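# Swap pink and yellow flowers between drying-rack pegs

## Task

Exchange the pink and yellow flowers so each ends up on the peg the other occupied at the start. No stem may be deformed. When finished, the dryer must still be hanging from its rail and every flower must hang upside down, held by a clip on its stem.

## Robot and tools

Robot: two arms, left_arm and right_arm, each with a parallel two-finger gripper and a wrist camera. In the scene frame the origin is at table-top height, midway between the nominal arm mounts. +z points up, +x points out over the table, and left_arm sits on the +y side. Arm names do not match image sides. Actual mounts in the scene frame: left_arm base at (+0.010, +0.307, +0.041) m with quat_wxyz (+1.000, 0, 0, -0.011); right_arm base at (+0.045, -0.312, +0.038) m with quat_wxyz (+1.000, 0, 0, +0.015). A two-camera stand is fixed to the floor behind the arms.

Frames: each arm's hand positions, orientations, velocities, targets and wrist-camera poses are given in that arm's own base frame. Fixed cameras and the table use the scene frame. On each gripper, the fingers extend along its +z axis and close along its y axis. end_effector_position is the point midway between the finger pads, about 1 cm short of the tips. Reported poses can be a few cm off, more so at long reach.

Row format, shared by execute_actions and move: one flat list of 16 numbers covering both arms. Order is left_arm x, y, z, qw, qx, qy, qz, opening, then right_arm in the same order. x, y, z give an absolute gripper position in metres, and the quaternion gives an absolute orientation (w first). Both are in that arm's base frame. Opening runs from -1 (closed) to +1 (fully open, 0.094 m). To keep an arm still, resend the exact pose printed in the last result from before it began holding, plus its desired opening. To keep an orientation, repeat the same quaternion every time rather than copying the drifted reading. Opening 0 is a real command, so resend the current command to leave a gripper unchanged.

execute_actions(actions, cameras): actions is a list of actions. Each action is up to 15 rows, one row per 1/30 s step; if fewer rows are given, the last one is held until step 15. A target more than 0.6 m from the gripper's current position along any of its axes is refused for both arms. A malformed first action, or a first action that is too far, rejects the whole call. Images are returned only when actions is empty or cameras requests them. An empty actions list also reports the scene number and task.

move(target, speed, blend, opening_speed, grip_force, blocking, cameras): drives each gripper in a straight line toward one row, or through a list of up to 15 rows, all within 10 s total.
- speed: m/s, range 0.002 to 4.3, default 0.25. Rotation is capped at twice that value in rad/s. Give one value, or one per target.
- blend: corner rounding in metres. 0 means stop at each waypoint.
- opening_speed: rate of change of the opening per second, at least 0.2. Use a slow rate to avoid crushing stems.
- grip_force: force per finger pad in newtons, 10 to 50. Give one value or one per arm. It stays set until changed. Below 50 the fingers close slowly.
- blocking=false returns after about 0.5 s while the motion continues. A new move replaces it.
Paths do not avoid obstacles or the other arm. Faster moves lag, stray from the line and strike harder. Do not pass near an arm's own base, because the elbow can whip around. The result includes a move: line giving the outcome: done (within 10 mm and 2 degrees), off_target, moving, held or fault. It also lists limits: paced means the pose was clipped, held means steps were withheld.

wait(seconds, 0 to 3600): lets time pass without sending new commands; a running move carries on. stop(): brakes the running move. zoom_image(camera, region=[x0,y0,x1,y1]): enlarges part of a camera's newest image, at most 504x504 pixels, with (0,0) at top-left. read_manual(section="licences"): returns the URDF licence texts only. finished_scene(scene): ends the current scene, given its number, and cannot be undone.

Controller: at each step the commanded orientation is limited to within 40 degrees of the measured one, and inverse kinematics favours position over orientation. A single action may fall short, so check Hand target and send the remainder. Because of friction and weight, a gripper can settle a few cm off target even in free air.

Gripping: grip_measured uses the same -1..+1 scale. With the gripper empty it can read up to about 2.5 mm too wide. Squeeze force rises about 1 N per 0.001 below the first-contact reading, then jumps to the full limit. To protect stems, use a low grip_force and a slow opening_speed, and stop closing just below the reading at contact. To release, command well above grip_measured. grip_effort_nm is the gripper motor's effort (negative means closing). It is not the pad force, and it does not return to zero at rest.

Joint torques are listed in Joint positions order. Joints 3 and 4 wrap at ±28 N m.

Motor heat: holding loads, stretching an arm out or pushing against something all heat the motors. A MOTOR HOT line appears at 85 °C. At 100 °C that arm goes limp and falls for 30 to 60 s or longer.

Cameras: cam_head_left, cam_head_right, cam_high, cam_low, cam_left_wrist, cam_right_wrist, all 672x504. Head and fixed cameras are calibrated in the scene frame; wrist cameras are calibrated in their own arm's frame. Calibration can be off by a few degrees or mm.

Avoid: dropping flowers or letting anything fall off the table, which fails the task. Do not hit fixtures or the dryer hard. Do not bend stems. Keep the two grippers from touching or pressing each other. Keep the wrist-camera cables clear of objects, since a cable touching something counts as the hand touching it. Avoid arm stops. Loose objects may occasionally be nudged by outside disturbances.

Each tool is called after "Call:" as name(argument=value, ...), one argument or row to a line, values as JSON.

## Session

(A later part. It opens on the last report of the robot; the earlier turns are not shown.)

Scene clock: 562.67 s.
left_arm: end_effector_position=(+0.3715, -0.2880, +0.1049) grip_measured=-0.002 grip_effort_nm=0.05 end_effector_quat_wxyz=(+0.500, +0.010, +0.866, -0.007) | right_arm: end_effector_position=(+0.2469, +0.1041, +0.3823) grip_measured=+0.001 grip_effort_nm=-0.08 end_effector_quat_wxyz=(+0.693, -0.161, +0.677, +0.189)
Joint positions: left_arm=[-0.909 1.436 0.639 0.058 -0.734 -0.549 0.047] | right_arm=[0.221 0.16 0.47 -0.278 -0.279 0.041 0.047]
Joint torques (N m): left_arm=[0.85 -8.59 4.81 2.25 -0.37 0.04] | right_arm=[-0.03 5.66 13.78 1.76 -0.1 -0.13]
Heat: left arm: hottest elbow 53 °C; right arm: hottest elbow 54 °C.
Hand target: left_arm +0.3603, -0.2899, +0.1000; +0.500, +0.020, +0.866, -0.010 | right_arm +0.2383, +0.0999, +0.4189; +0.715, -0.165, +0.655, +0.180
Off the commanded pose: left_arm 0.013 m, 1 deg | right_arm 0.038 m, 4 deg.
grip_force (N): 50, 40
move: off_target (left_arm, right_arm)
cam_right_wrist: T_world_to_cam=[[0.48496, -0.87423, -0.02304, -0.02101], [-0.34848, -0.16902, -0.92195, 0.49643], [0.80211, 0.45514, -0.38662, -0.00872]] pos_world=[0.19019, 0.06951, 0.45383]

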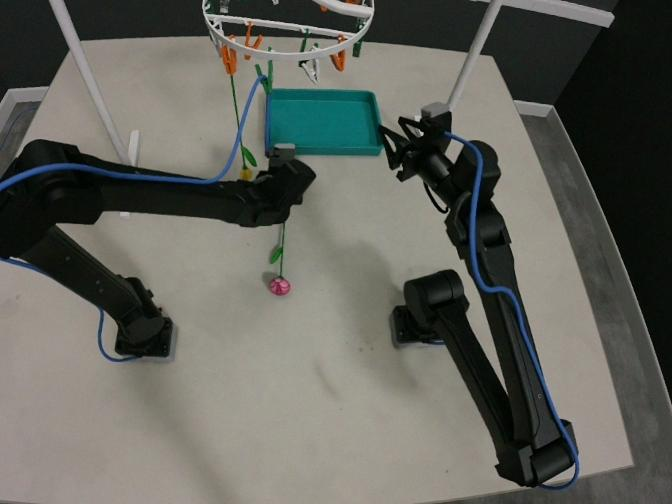

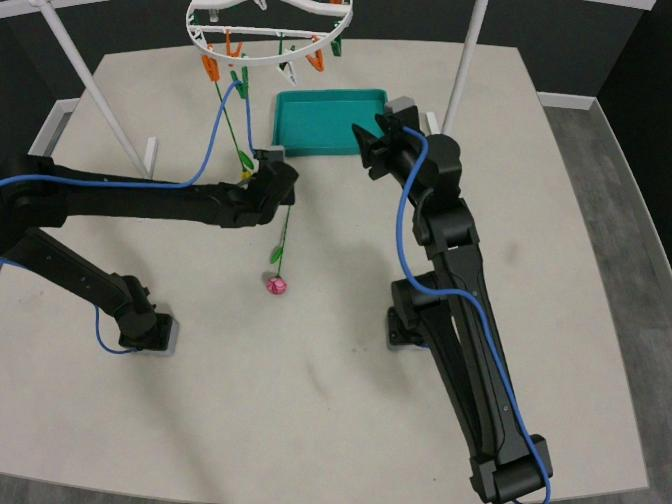

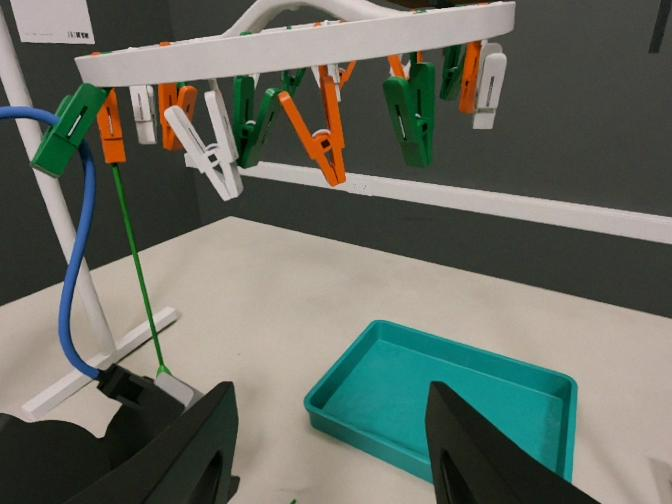

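Call:
move(
  target=[
    [0.36,-0.20,0.16,0.5,0.02,0.866,-0.01,0,0.24,0.10,0.42,0.715,-0.1651,0.6551,0.1802,0],
  ],
  speed=0.06,
  cameras=["cam_head_left","cam_head_right","cam_right_wrist"],
)

Call:
zoom_image(
  camera="cam_head_left",
  region=[200, 10, 320, 130],
)

Call:
zoom_image(
  camera="cam_right_wrist",
  region=[0, 30, 240, 240],
)

Scene clock: 576.17 s.
left_arm: end_effector_position=(+0.3631, -0.2068, +0.1589) grip_measured=-0.002 grip_effort_nm=0.06 end_effector_quat_wxyz=(+0.500, +0.023, +0.866, -0.011) | right_arm: end_effector_position=(+0.2469, +0.1041, +0.3823) grip_measured=+0.001 grip_effort_nm=-0.08 end_effector_quat_wxyz=(+0.693, -0.161, +0.677, +0.189)
Joint positions: left_arm=[-0.752 1.105 0.528 -0.071 -0.594 -0.397 0.047] | right_arm=[0.221 0.16 0.47 -0.278 -0.279 0.041 0.047]
Joint torques (N m): left_arm=[3.14 -6.65 6.78 1.52 -0.12 0.05] | right_arm=[-0.21 5.6 13.71 1.72 -0.11 -0.13]
Heat: left arm: hottest elbow 50 °C; right arm: hottest elbow 57 °C.
Hand target: left_arm +0.3602, -0.2001, +0.1597; +0.500, +0.020, +0.866, -0.010 | right_arm +0.2383, +0.0999, +0.4189; +0.715, -0.165, +0.655, +0.180
Off the commanded pose: left_arm 0.008 m, 0 deg | right_arm 0.038 m, 4 deg.
grip_force (N): 50, 40
move: off_target (right_arm)
cam_right_wrist: T_world_to_cam=[[0.48496, -0.87423, -0.02304, -0.02101], [-0.34848, -0.16902, -0.92195, 0.49643], [0.80211, 0.45514, -0.38662, -0.00872]] pos_world=[0.19019, 0.06951, 0.45383]

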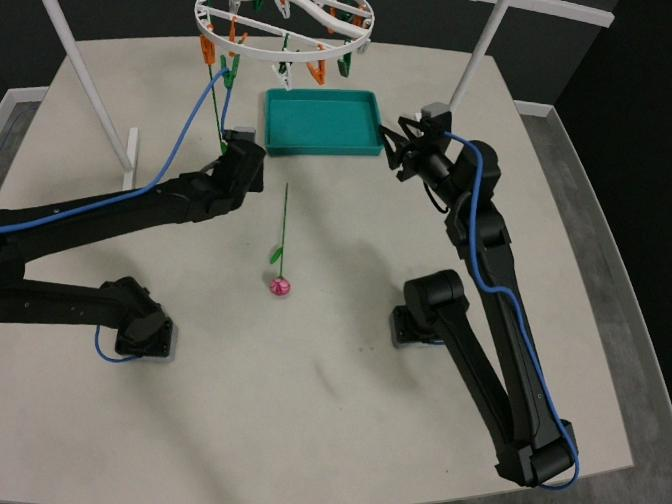

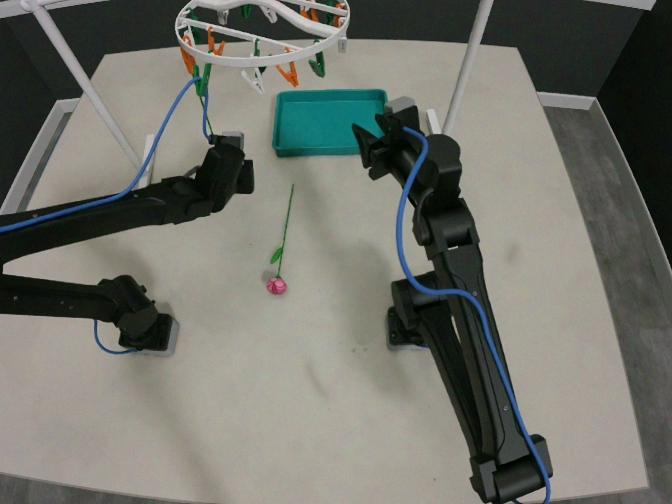

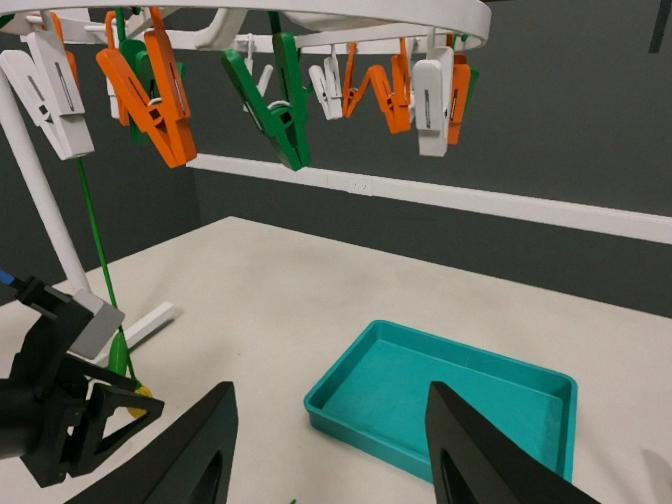

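Scaled by 4.200 from the camera's image (finer frame: 960x720).

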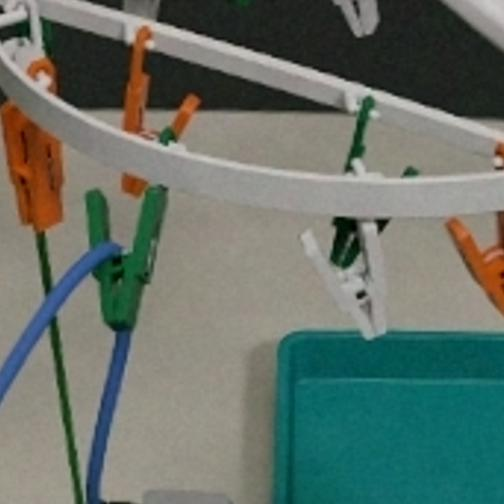

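Scaled by 2.100 from the camera's image (finer frame: 960x720).

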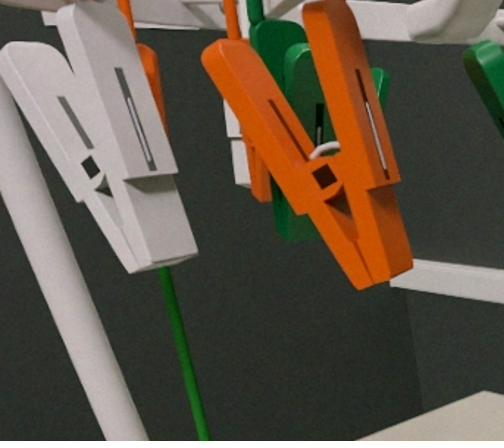

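Call:
move(
  target=[
    [0.36,-0.19,0.25,0.6,0.02,0.8,-0.01,0,0.24,0.10,0.42,0.715,-0.1651,0.6551,0.1802,0],
  ],
  speed=0.06,
  cameras=["cam_head_left","cam_head_right","cam_low"],
)

Call:
zoom_image(
  camera="cam_head_left",
  region=[180, 10, 300, 130],
)

Call:
zoom_image(
  camera="cam_head_right",
  region=[160, 10, 280, 130],
)

Scene clock: 582.20 s.
left_arm: end_effector_position=(+0.3613, -0.1896, +0.2339) grip_measured=-0.002 grip_effort_nm=0.05 end_effector_quat_wxyz=(+0.583, +0.030, +0.812, +0.003) | right_arm: end_effector_position=(+0.2469, +0.1041, +0.3823) grip_measured=+0.001 grip_effort_nm=-0.08 end_effector_quat_wxyz=(+0.693, -0.161, +0.677, +0.189)
Joint positions: left_arm=[-0.752 0.94 0.519 -0.003 -0.675 -0.233 0.047] | right_arm=[0.221 0.16 0.47 -0.278 -0.279 0.041 0.047]
Joint torques (N m): left_arm=[2.2 -5.66 8.4 3.04 -0.32 0.04] | right_arm=[-0.32 5.54 13.76 1.74 -0.1 -0.12]
Heat: left arm: hottest elbow 50 °C; right arm: hottest elbow 58 °C.
Hand target: left_arm +0.3601, -0.1898, +0.2497; +0.600, +0.020, +0.800, -0.010 | right_arm +0.2383, +0.0999, +0.4189; +0.715, -0.165, +0.655, +0.180
Off the commanded pose: left_arm 0.016 m, 3 deg | right_arm 0.038 m, 4 deg.
grip_force (N): 50, 40
move: off_target (left_arm, right_arm)

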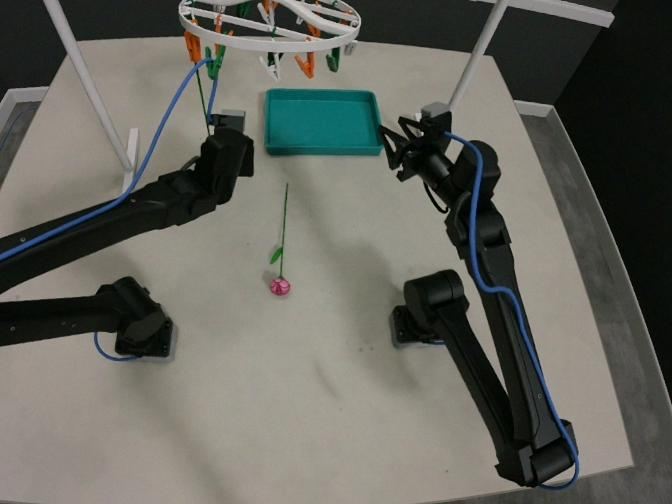

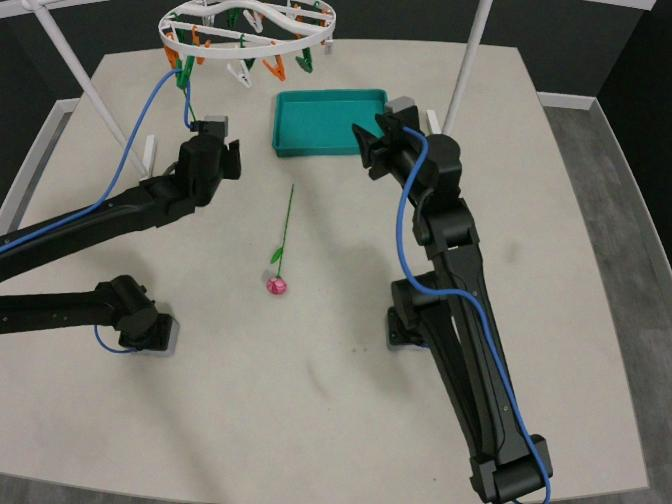

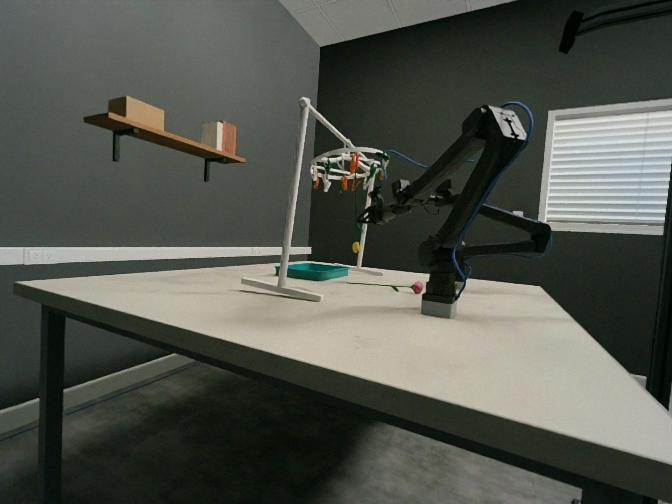

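Scaled by 4.200 from the camera's image (finer frame: 960x720).

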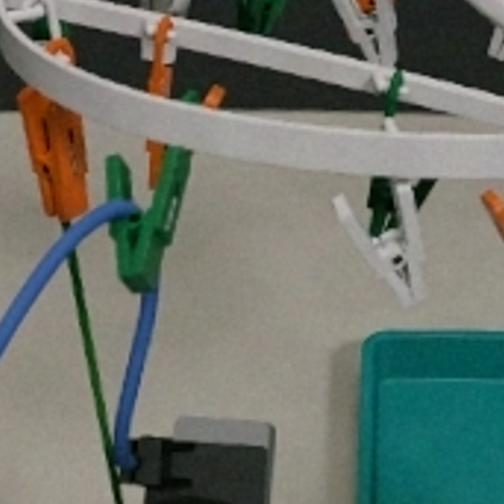

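Scaled by 4.200 from the camera's image (finer frame: 960x720).

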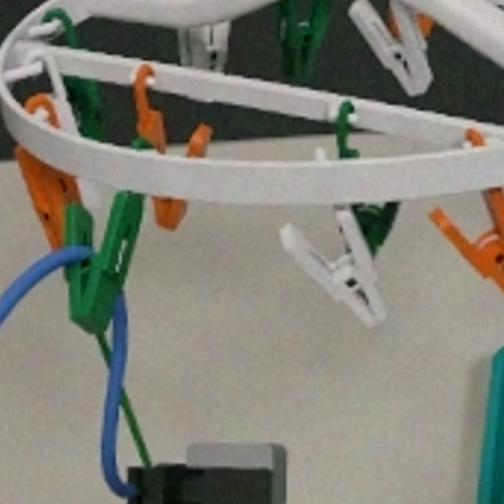

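Call:
move(
  target=[
    [0.36,-0.19,0.34,0.6,0.02,0.8,-0.01,0,0.24,0.10,0.42,0.715,-0.1651,0.6551,0.1802,0],
  ],
  speed=0.08,
  cameras=["cam_head_left","cam_head_right","cam_low"],
)

Call:
zoom_image(
  camera="cam_head_left",
  region=[180, 10, 300, 130],
)

Call:
zoom_image(
  camera="cam_head_right",
  region=[160, 10, 280, 130],
)

Scene clock: 587.40 s.
left_arm: end_effector_position=(+0.3567, -0.1853, +0.2908) grip_measured=-0.002 grip_effort_nm=0.05 end_effector_quat_wxyz=(+0.571, +0.038, +0.820, +0.014) | right_arm: end_effector_position=(+0.2469, +0.1041, +0.3823) grip_measured=+0.001 grip_effort_nm=-0.08 end_effector_quat_wxyz=(+0.693, -0.161, +0.677, +0.189)
Joint positions: left_arm=[-0.752 0.856 0.655 -0.261 -0.675 -0.231 0.047] | right_arm=[0.221 0.16 0.47 -0.278 -0.279 0.041 0.047]
Joint torques (N m): left_arm=[2.32 -5.66 13.38 1.91 -0.33 0.05] | right_arm=[-0.26 5.6 13.78 1.81 -0.08 -0.12]
Heat: left arm: hottest elbow 50 °C; right arm: hottest elbow 58 °C.
Hand target: left_arm +0.3583, -0.1881, +0.3391; +0.600, +0.020, +0.800, -0.010 | right_arm +0.2383, +0.0999, +0.4189; +0.715, -0.165, +0.655, +0.180
Off the commanded pose: left_arm 0.050 m, 5 deg | right_arm 0.038 m, 4 deg.
grip_force (N): 50, 40
move: off_target (left_arm, right_arm)

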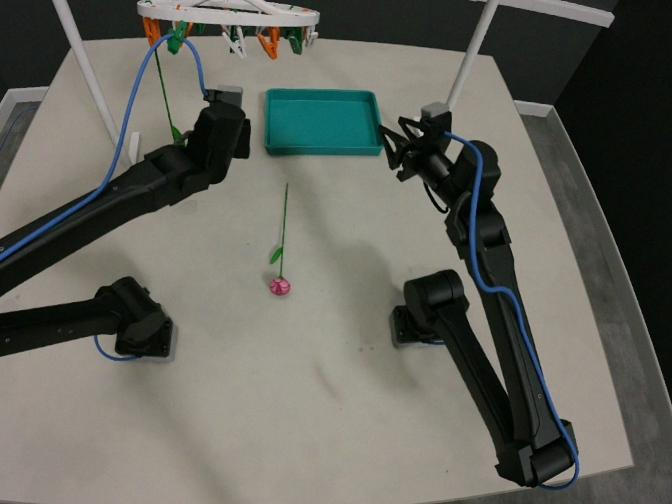

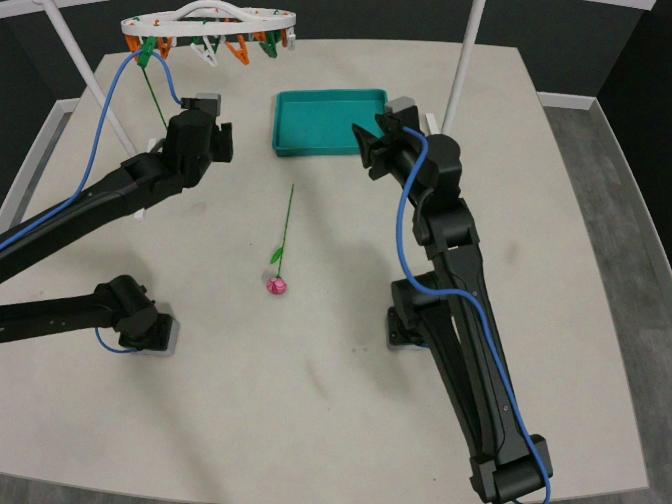

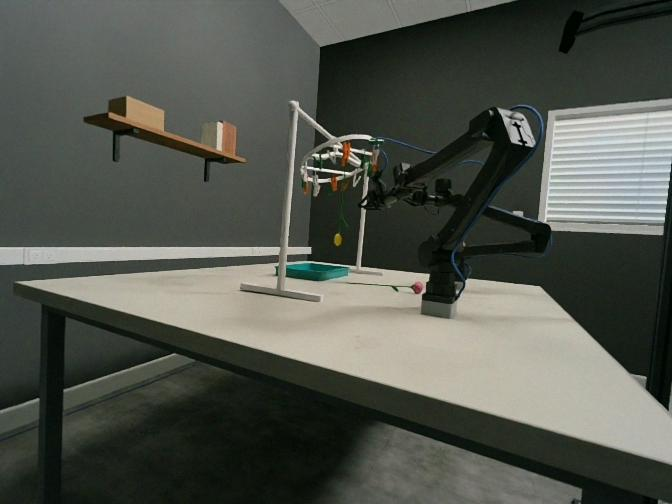

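Scaled by 4.200 from the camera's image (finer frame: 960x720).

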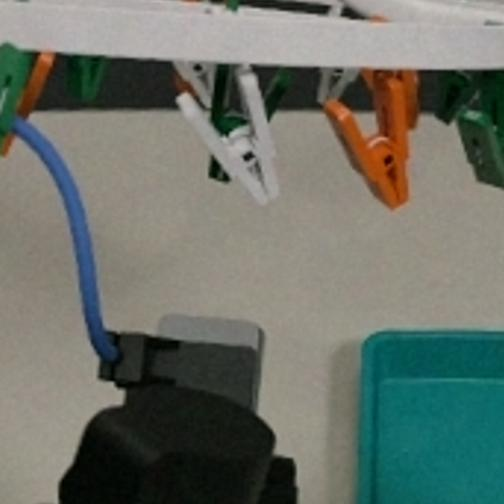

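Scaled by 4.200 from the camera's image (finer frame: 960x720).

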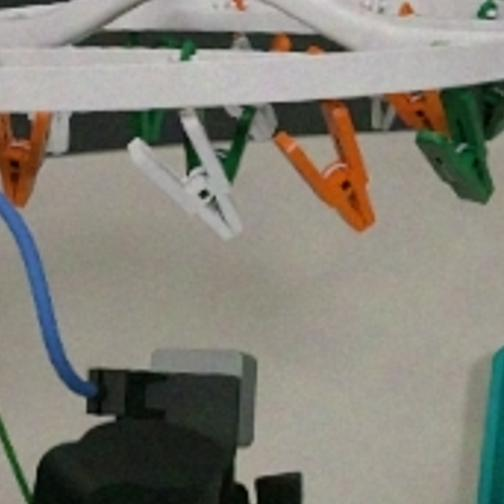

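Call:
execute_actions(
  actions=[],
  cameras=["cam_high","cam_low","cam_head_left"],
)

Call:
zoom_image(
  camera="cam_head_left",
  region=[110, 0, 230, 120],
)

Call:
zoom_image(
  camera="cam_low",
  region=[280, 90, 400, 210],
)

Call:
zoom_image(
  camera="cam_high",
  region=[140, 100, 400, 360],
)

Scene clock: 589.80 s.
left_arm: end_effector_position=(+0.3567, -0.1853, +0.2908) grip_measured=-0.002 grip_effort_nm=0.05 end_effector_quat_wxyz=(+0.571, +0.038, +0.820, +0.014) | right_arm: end_effector_position=(+0.2469, +0.1041, +0.3823) grip_measured=+0.001 grip_effort_nm=-0.08 end_effector_quat_wxyz=(+0.693, -0.161, +0.677, +0.189)
Joint positions: left_arm=[-0.752 0.856 0.655 -0.261 -0.675 -0.231 0.047] | right_arm=[0.221 0.16 0.47 -0.278 -0.279 0.041 0.047]
Joint velocities: within noise
Joint torques (N m): left_arm=[2.2 -5.6 13.39 1.84 -0.33 0.05] | right_arm=[-0.21 5.6 13.79 1.74 -0.1 -0.12]
Heat: left arm: hottest elbow 50 °C; right arm: hottest elbow 59 °C.
Hand target: left_arm +0.3583, -0.1881, +0.3391; +0.600, +0.020, +0.800, -0.010 | right_arm +0.2383, +0.0999, +0.4189; +0.715, -0.165, +0.655, +0.180
Tool commands: left_gripper/opening=+0.0 right_gripper/opening=+0.0
Off the commanded pose: left_arm 0.050 m, 5 deg | right_arm 0.038 m, 4 deg.
grip_force (N): 50, 40
Images, in order (width x height): cam_head_left 672x504, cam_high 672x504, cam_low 672x504.

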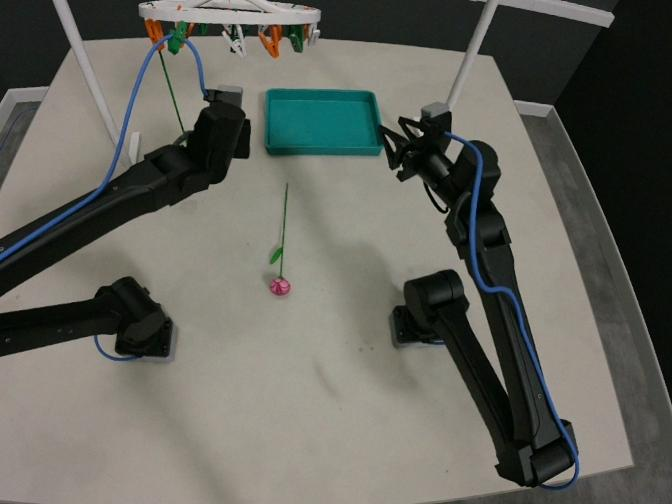

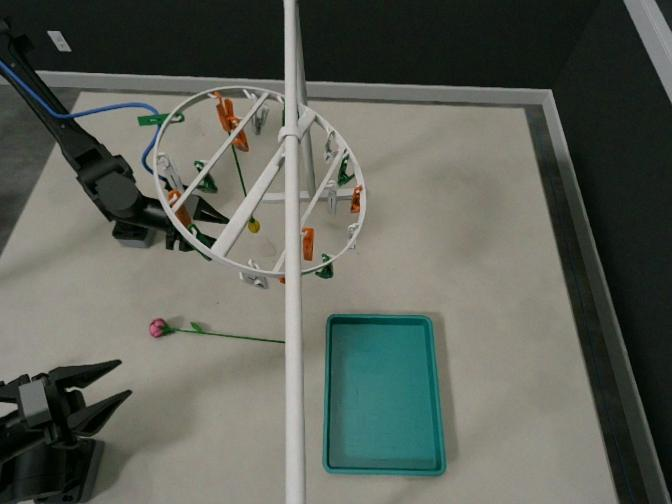

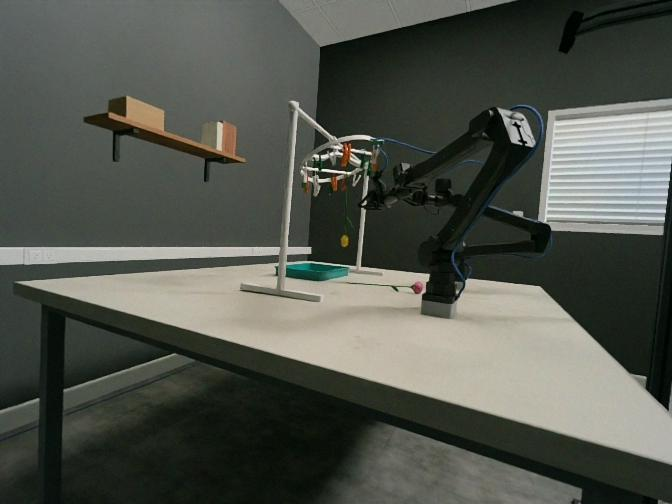

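Scaled by 4.200 from the camera's image (finer frame: 960x720).

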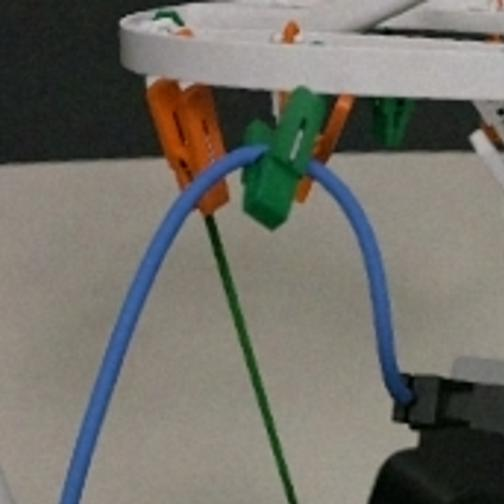

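Scaled by 4.200 from the camera's image (finer frame: 960x720).

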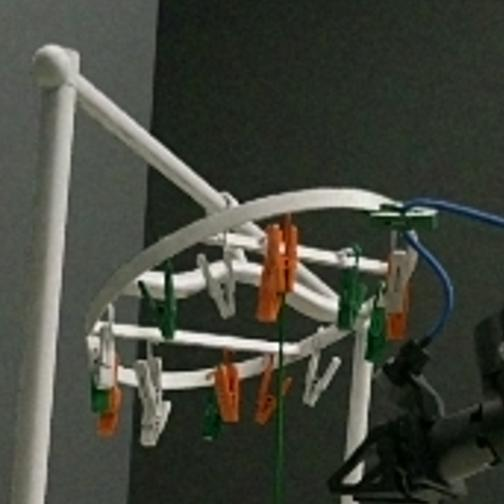

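Scaled by 1.938 from the camera's image (finer frame: 960x720).

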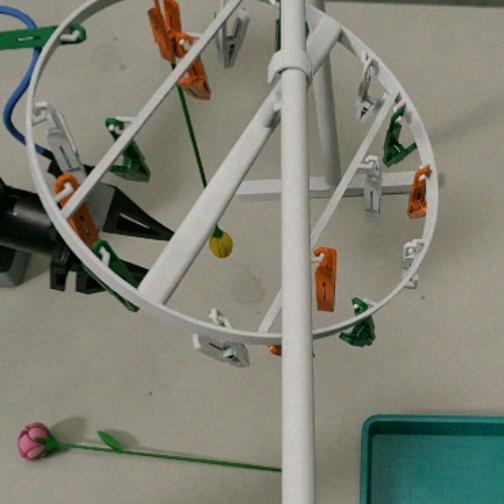

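Call:
move(
  target=[
    [0.41,-0.17,0.34,0.6,0.02,0.8,-0.01,0,0.24,0.10,0.42,0.715,-0.1651,0.6551,0.1802,0],
  ],
  speed=0.06,
  cameras=["cam_head_left","cam_head_right","cam_low","cam_high"],
)

Call:
zoom_image(
  camera="cam_head_left",
  region=[110, 0, 250, 140],
)

Call:
zoom_image(
  camera="cam_low",
  region=[280, 90, 420, 230],
)

Call:
zoom_image(
  camera="cam_high",
  region=[120, 80, 300, 260],
)

Scene clock: 603.00 s.
left_arm: end_effector_position=(+0.3937, -0.1644, +0.2954) grip_measured=-0.002 grip_effort_nm=0.05 end_effector_quat_wxyz=(+0.568, +0.036, +0.822, +0.006) | right_arm: end_effector_position=(+0.2469, +0.1041, +0.3823) grip_measured=+0.001 grip_effort_nm=-0.08 end_effector_quat_wxyz=(+0.693, -0.161, +0.677, +0.189)
Joint positions: left_arm=[-0.601 0.901 0.684 -0.206 -0.527 -0.168 0.047] | right_arm=[0.221 0.16 0.47 -0.278 -0.279 0.041 0.047]
Joint torques (N m): left_arm=[3.25 -3.55 13.67 3.28 -0.07 0.12] | right_arm=[-0.15 5.66 13.7 1.77 -0.1 -0.12]
Heat: left arm: hottest elbow 53 °C; right arm: hottest elbow 60 °C.
Hand target: left_arm +0.4063, -0.1683, +0.3397; +0.600, +0.020, +0.800, -0.010 | right_arm +0.2383, +0.0999, +0.4189; +0.715, -0.165, +0.655, +0.180
Off the commanded pose: left_arm 0.048 m, 5 deg | right_arm 0.038 m, 4 deg.
grip_force (N): 50, 40
move: off_target (left_arm, right_arm)
Images, in order (width x height): cam_head_left 672x504, cam_head_right 672x504, cam_high 672x504, cam_low 672x504.

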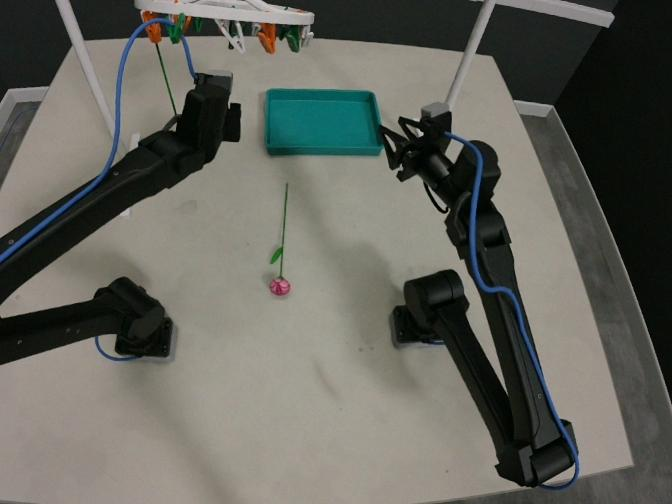

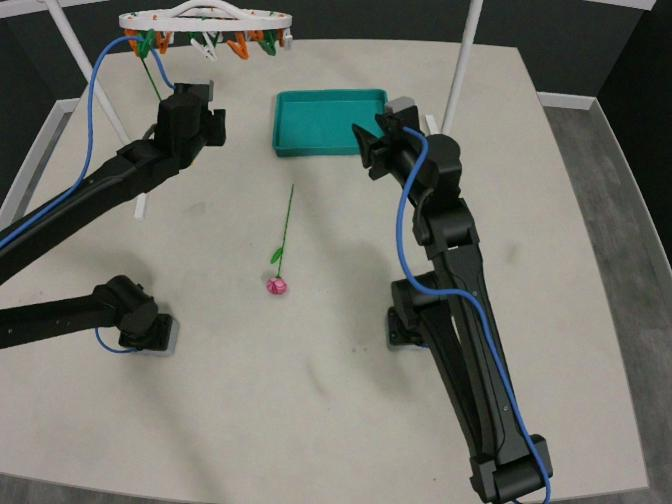

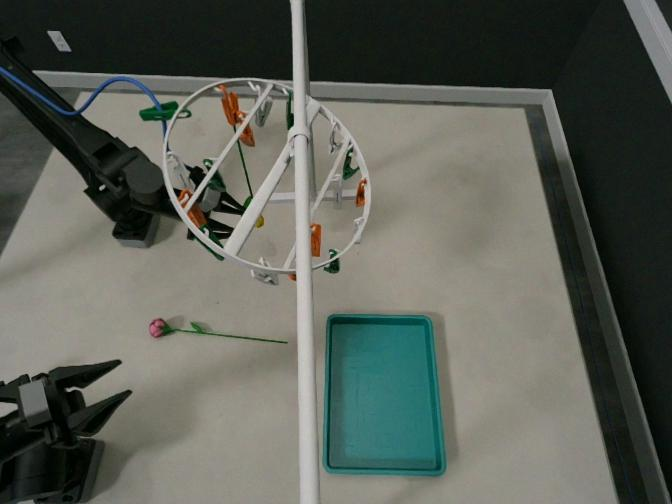

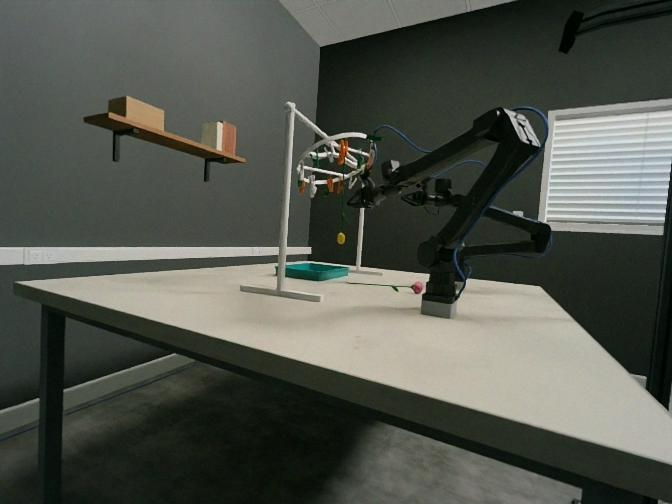

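Scaled by 3.600 from the camera's image (finer frame: 960x720).

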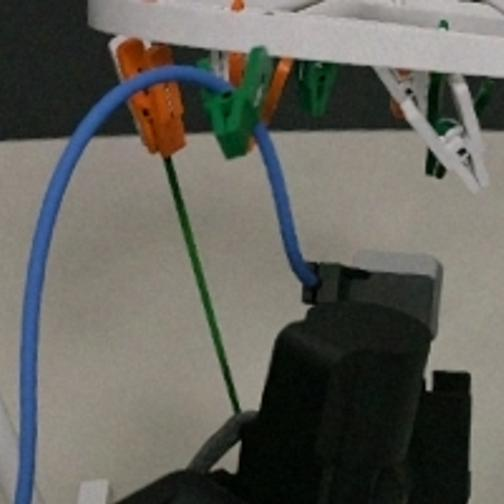

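Scaled by 3.600 from the camera's image (finer frame: 960x720).

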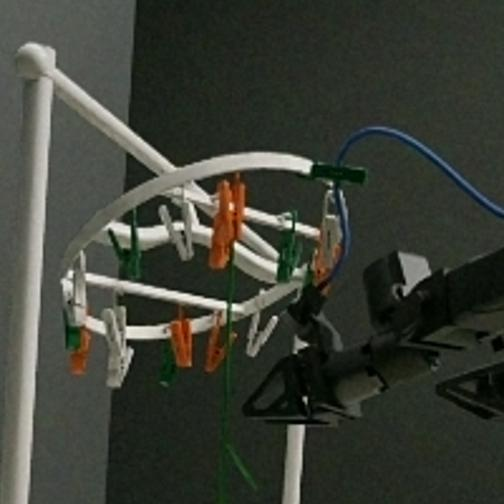

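Scaled by 2.800 from the camera's image (finer frame: 960x720).

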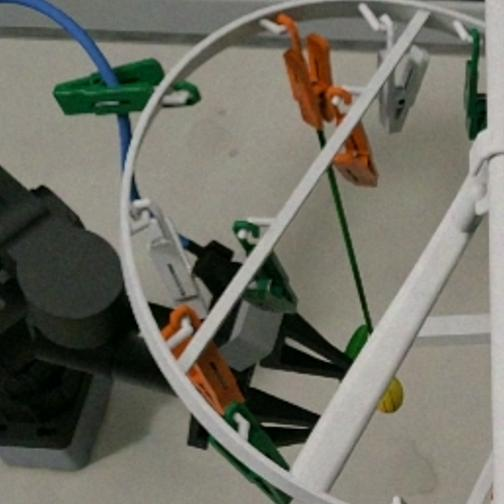

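Call:
move(
  target=[
    [0.345,-0.12,0.32,0.6,0.02,0.8,-0.01,0,0.24,0.10,0.42,0.715,-0.1651,0.6551,0.1802,0],
    [0.33,-0.03,0.35,0.64,0.0,0.77,0,0,0.24,0.10,0.42,0.715,-0.1651,0.6551,0.1802,0],
  ],
  speed=0.07,
  blend=0.02,
  cameras=["cam_head_left","cam_head_right","cam_low","cam_high"],
)

Call:
zoom_image(
  camera="cam_head_left",
  region=[110, 0, 250, 140],
)

Call:
zoom_image(
  camera="cam_low",
  region=[280, 90, 420, 230],
)

Call:
zoom_image(
  camera="cam_high",
  region=[120, 80, 300, 260],
)

Scene clock: 619.30 s.
left_arm: end_effector_position=(+0.3342, -0.0339, +0.3390) grip_measured=-0.002 grip_effort_nm=0.05 end_effector_quat_wxyz=(+0.629, +0.004, +0.778, -0.001) | right_arm: end_effector_position=(+0.2469, +0.1041, +0.3823) grip_measured=+0.001 grip_effort_nm=-0.08 end_effector_quat_wxyz=(+0.693, -0.161, +0.677, +0.189)
Joint positions: left_arm=[-0.195 0.466 0.544 -0.293 -0.184 -0.036 0.047] | right_arm=[0.221 0.16 0.47 -0.278 -0.279 0.041 0.047]
Joint torques (N m): left_arm=[3.31 -1.2 9.69 2.11 0.13 0.08] | right_arm=[-0.26 5.83 13.79 1.69 -0.09 -0.14]
Heat: left arm: hottest elbow 61 °C; right arm: hottest elbow 62 °C.
Hand target: left_arm +0.3300, -0.0301, +0.3500; +0.639, +0.000, +0.769, +0.000 | right_arm +0.2383, +0.0999, +0.4189; +0.715, -0.165, +0.655, +0.180
Off the commanded pose: left_arm 0.012 m, 2 deg | right_arm 0.038 m, 4 deg.
grip_force (N): 50, 40
move: off_target (left_arm, right_arm)
Images, in order (width x height): cam_head_left 672x504, cam_head_right 672x504, cam_high 672x504, cam_low 672x504.

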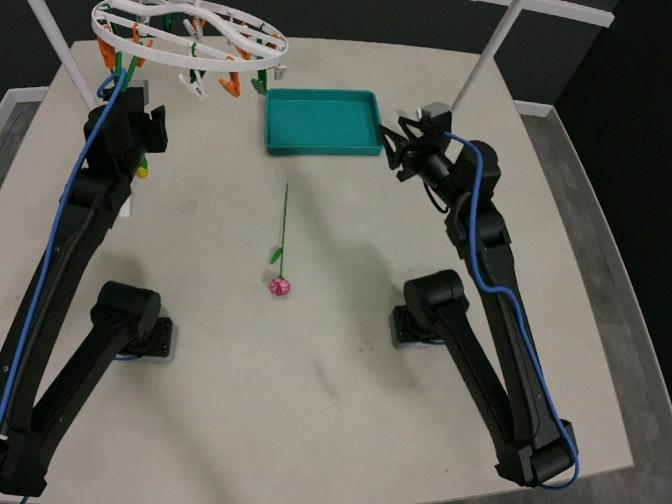

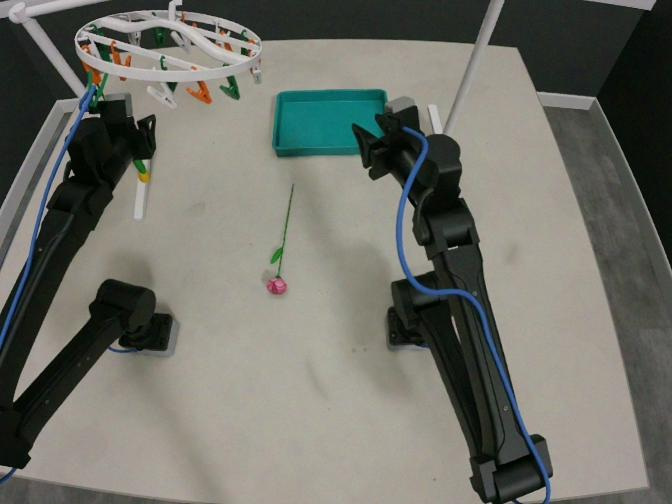

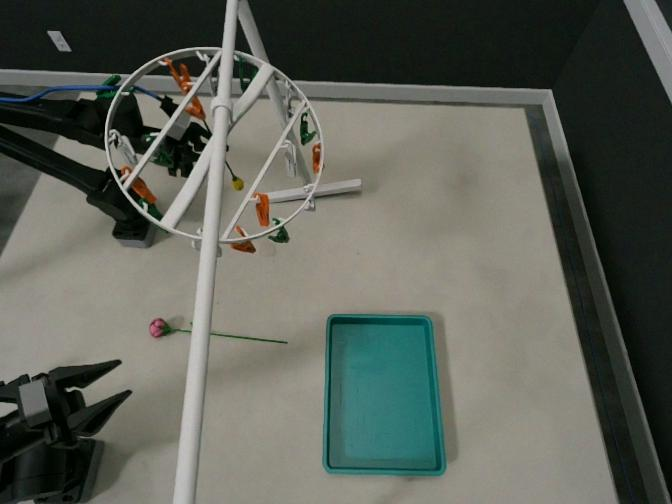

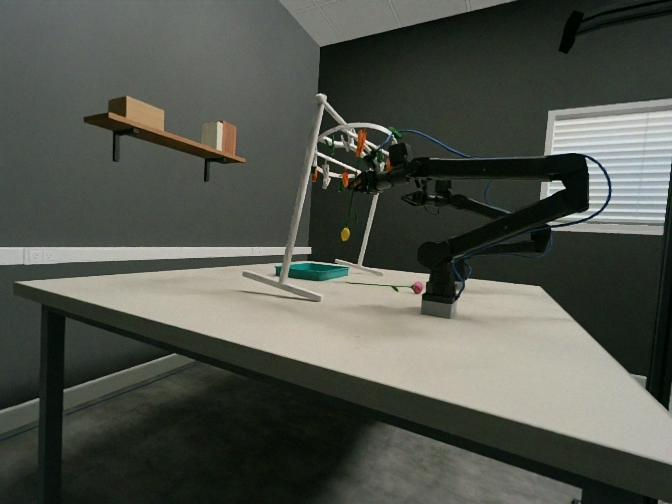

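Scaled by 3.600 from the camera's image (finer frame: 960x720).

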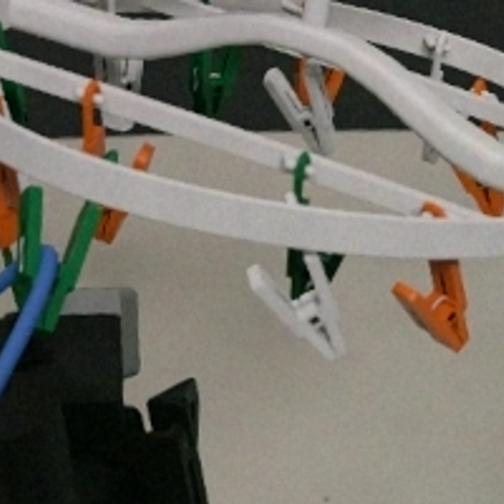

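Scaled by 3.600 from the camera's image (finer frame: 960x720).

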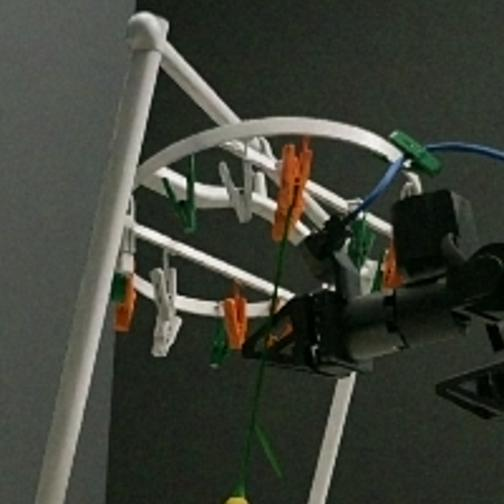

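Scaled by 2.800 from the camera's image (finer frame: 960x720).

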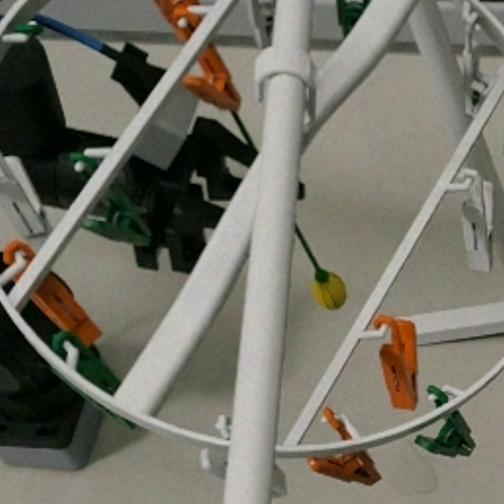

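Call:
move(
  target=[
    [0.40,-0.12,0.33,0.6,0.02,0.8,-0.01,0,0.24,0.10,0.42,0.715,-0.1651,0.6551,0.1802,0],
  ],
  speed=0.08,
  cameras=["cam_head_left","cam_low","cam_high"],
)

Call:
zoom_image(
  camera="cam_head_left",
  region=[110, 0, 250, 140],
)

Call:
zoom_image(
  camera="cam_low",
  region=[280, 90, 420, 230],
)

Call:
zoom_image(
  camera="cam_high",
  region=[120, 60, 300, 240],
)

Scene clock: 624.10 s.
left_arm: end_effector_position=(+0.3863, -0.1100, +0.2834) grip_measured=-0.002 grip_effort_nm=0.05 end_effector_quat_wxyz=(+0.564, +0.035, +0.825, +0.010) | right_arm: end_effector_position=(+0.2469, +0.1041, +0.3823) grip_measured=+0.001 grip_effort_nm=-0.08 end_effector_quat_wxyz=(+0.693, -0.161, +0.677, +0.189)
Joint positions: left_arm=[-0.44 0.795 0.604 -0.213 -0.386 -0.099 0.047] | right_arm=[0.221 0.16 0.47 -0.278 -0.279 0.041 0.047]
Joint torques (N m): left_arm=[1.85 -2.67 13.65 3.41 -0.23 -0.11] | right_arm=[-0.32 5.42 13.71 1.77 -0.1 -0.12]
Heat: left arm: hottest elbow 61 °C; right arm: hottest elbow 62 °C.
Hand target: left_arm +0.3963, -0.1185, +0.3295; +0.600, +0.020, +0.800, -0.010 | right_arm +0.2383, +0.0999, +0.4189; +0.715, -0.165, +0.655, +0.180
Off the commanded pose: left_arm 0.050 m, 6 deg | right_arm 0.038 m, 4 deg.
grip_force (N): 50, 40
move: off_target (left_arm, right_arm)
Images, in order (width x height): cam_head_left 672x504, cam_high 672x504, cam_low 672x504.

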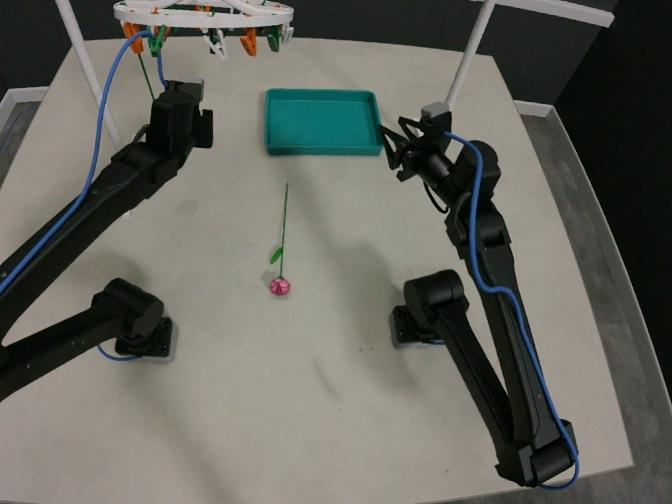

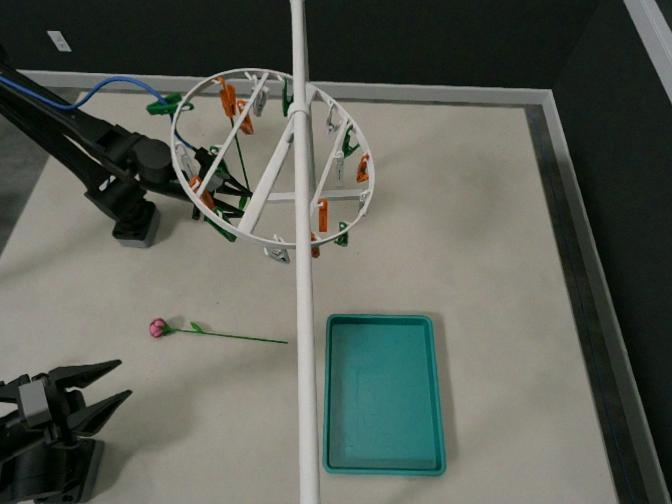

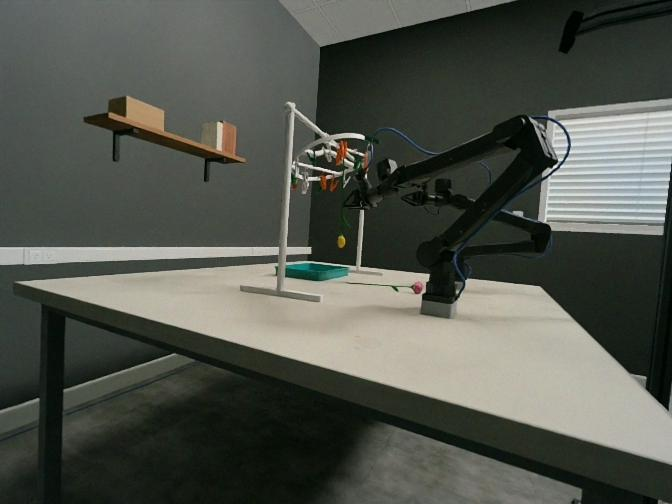

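Scaled by 3.600 from the camera's image (finer frame: 960x720).

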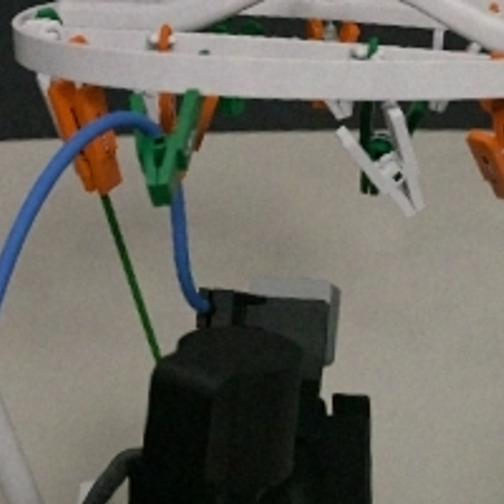

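Scaled by 3.600 from the camera's image (finer frame: 960x720).

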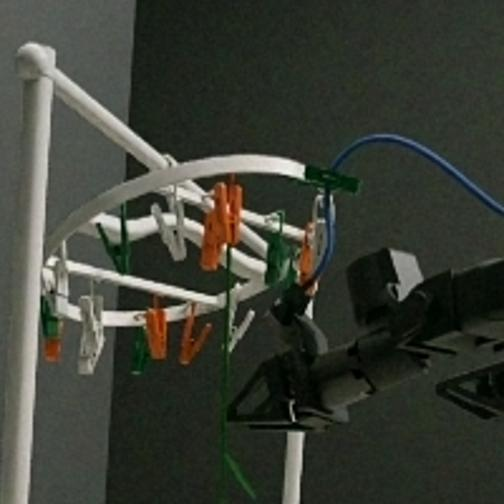

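Scaled by 2.800 from the camera's image (finer frame: 960x720).

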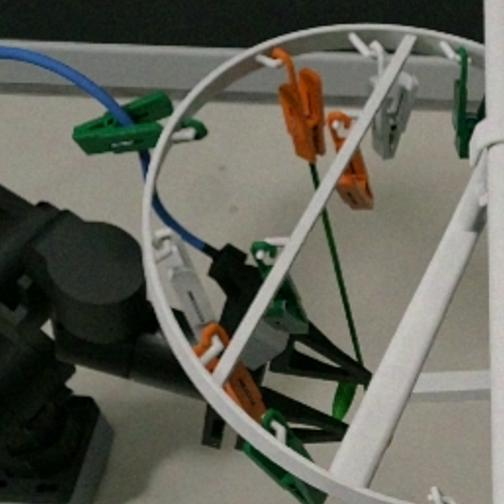

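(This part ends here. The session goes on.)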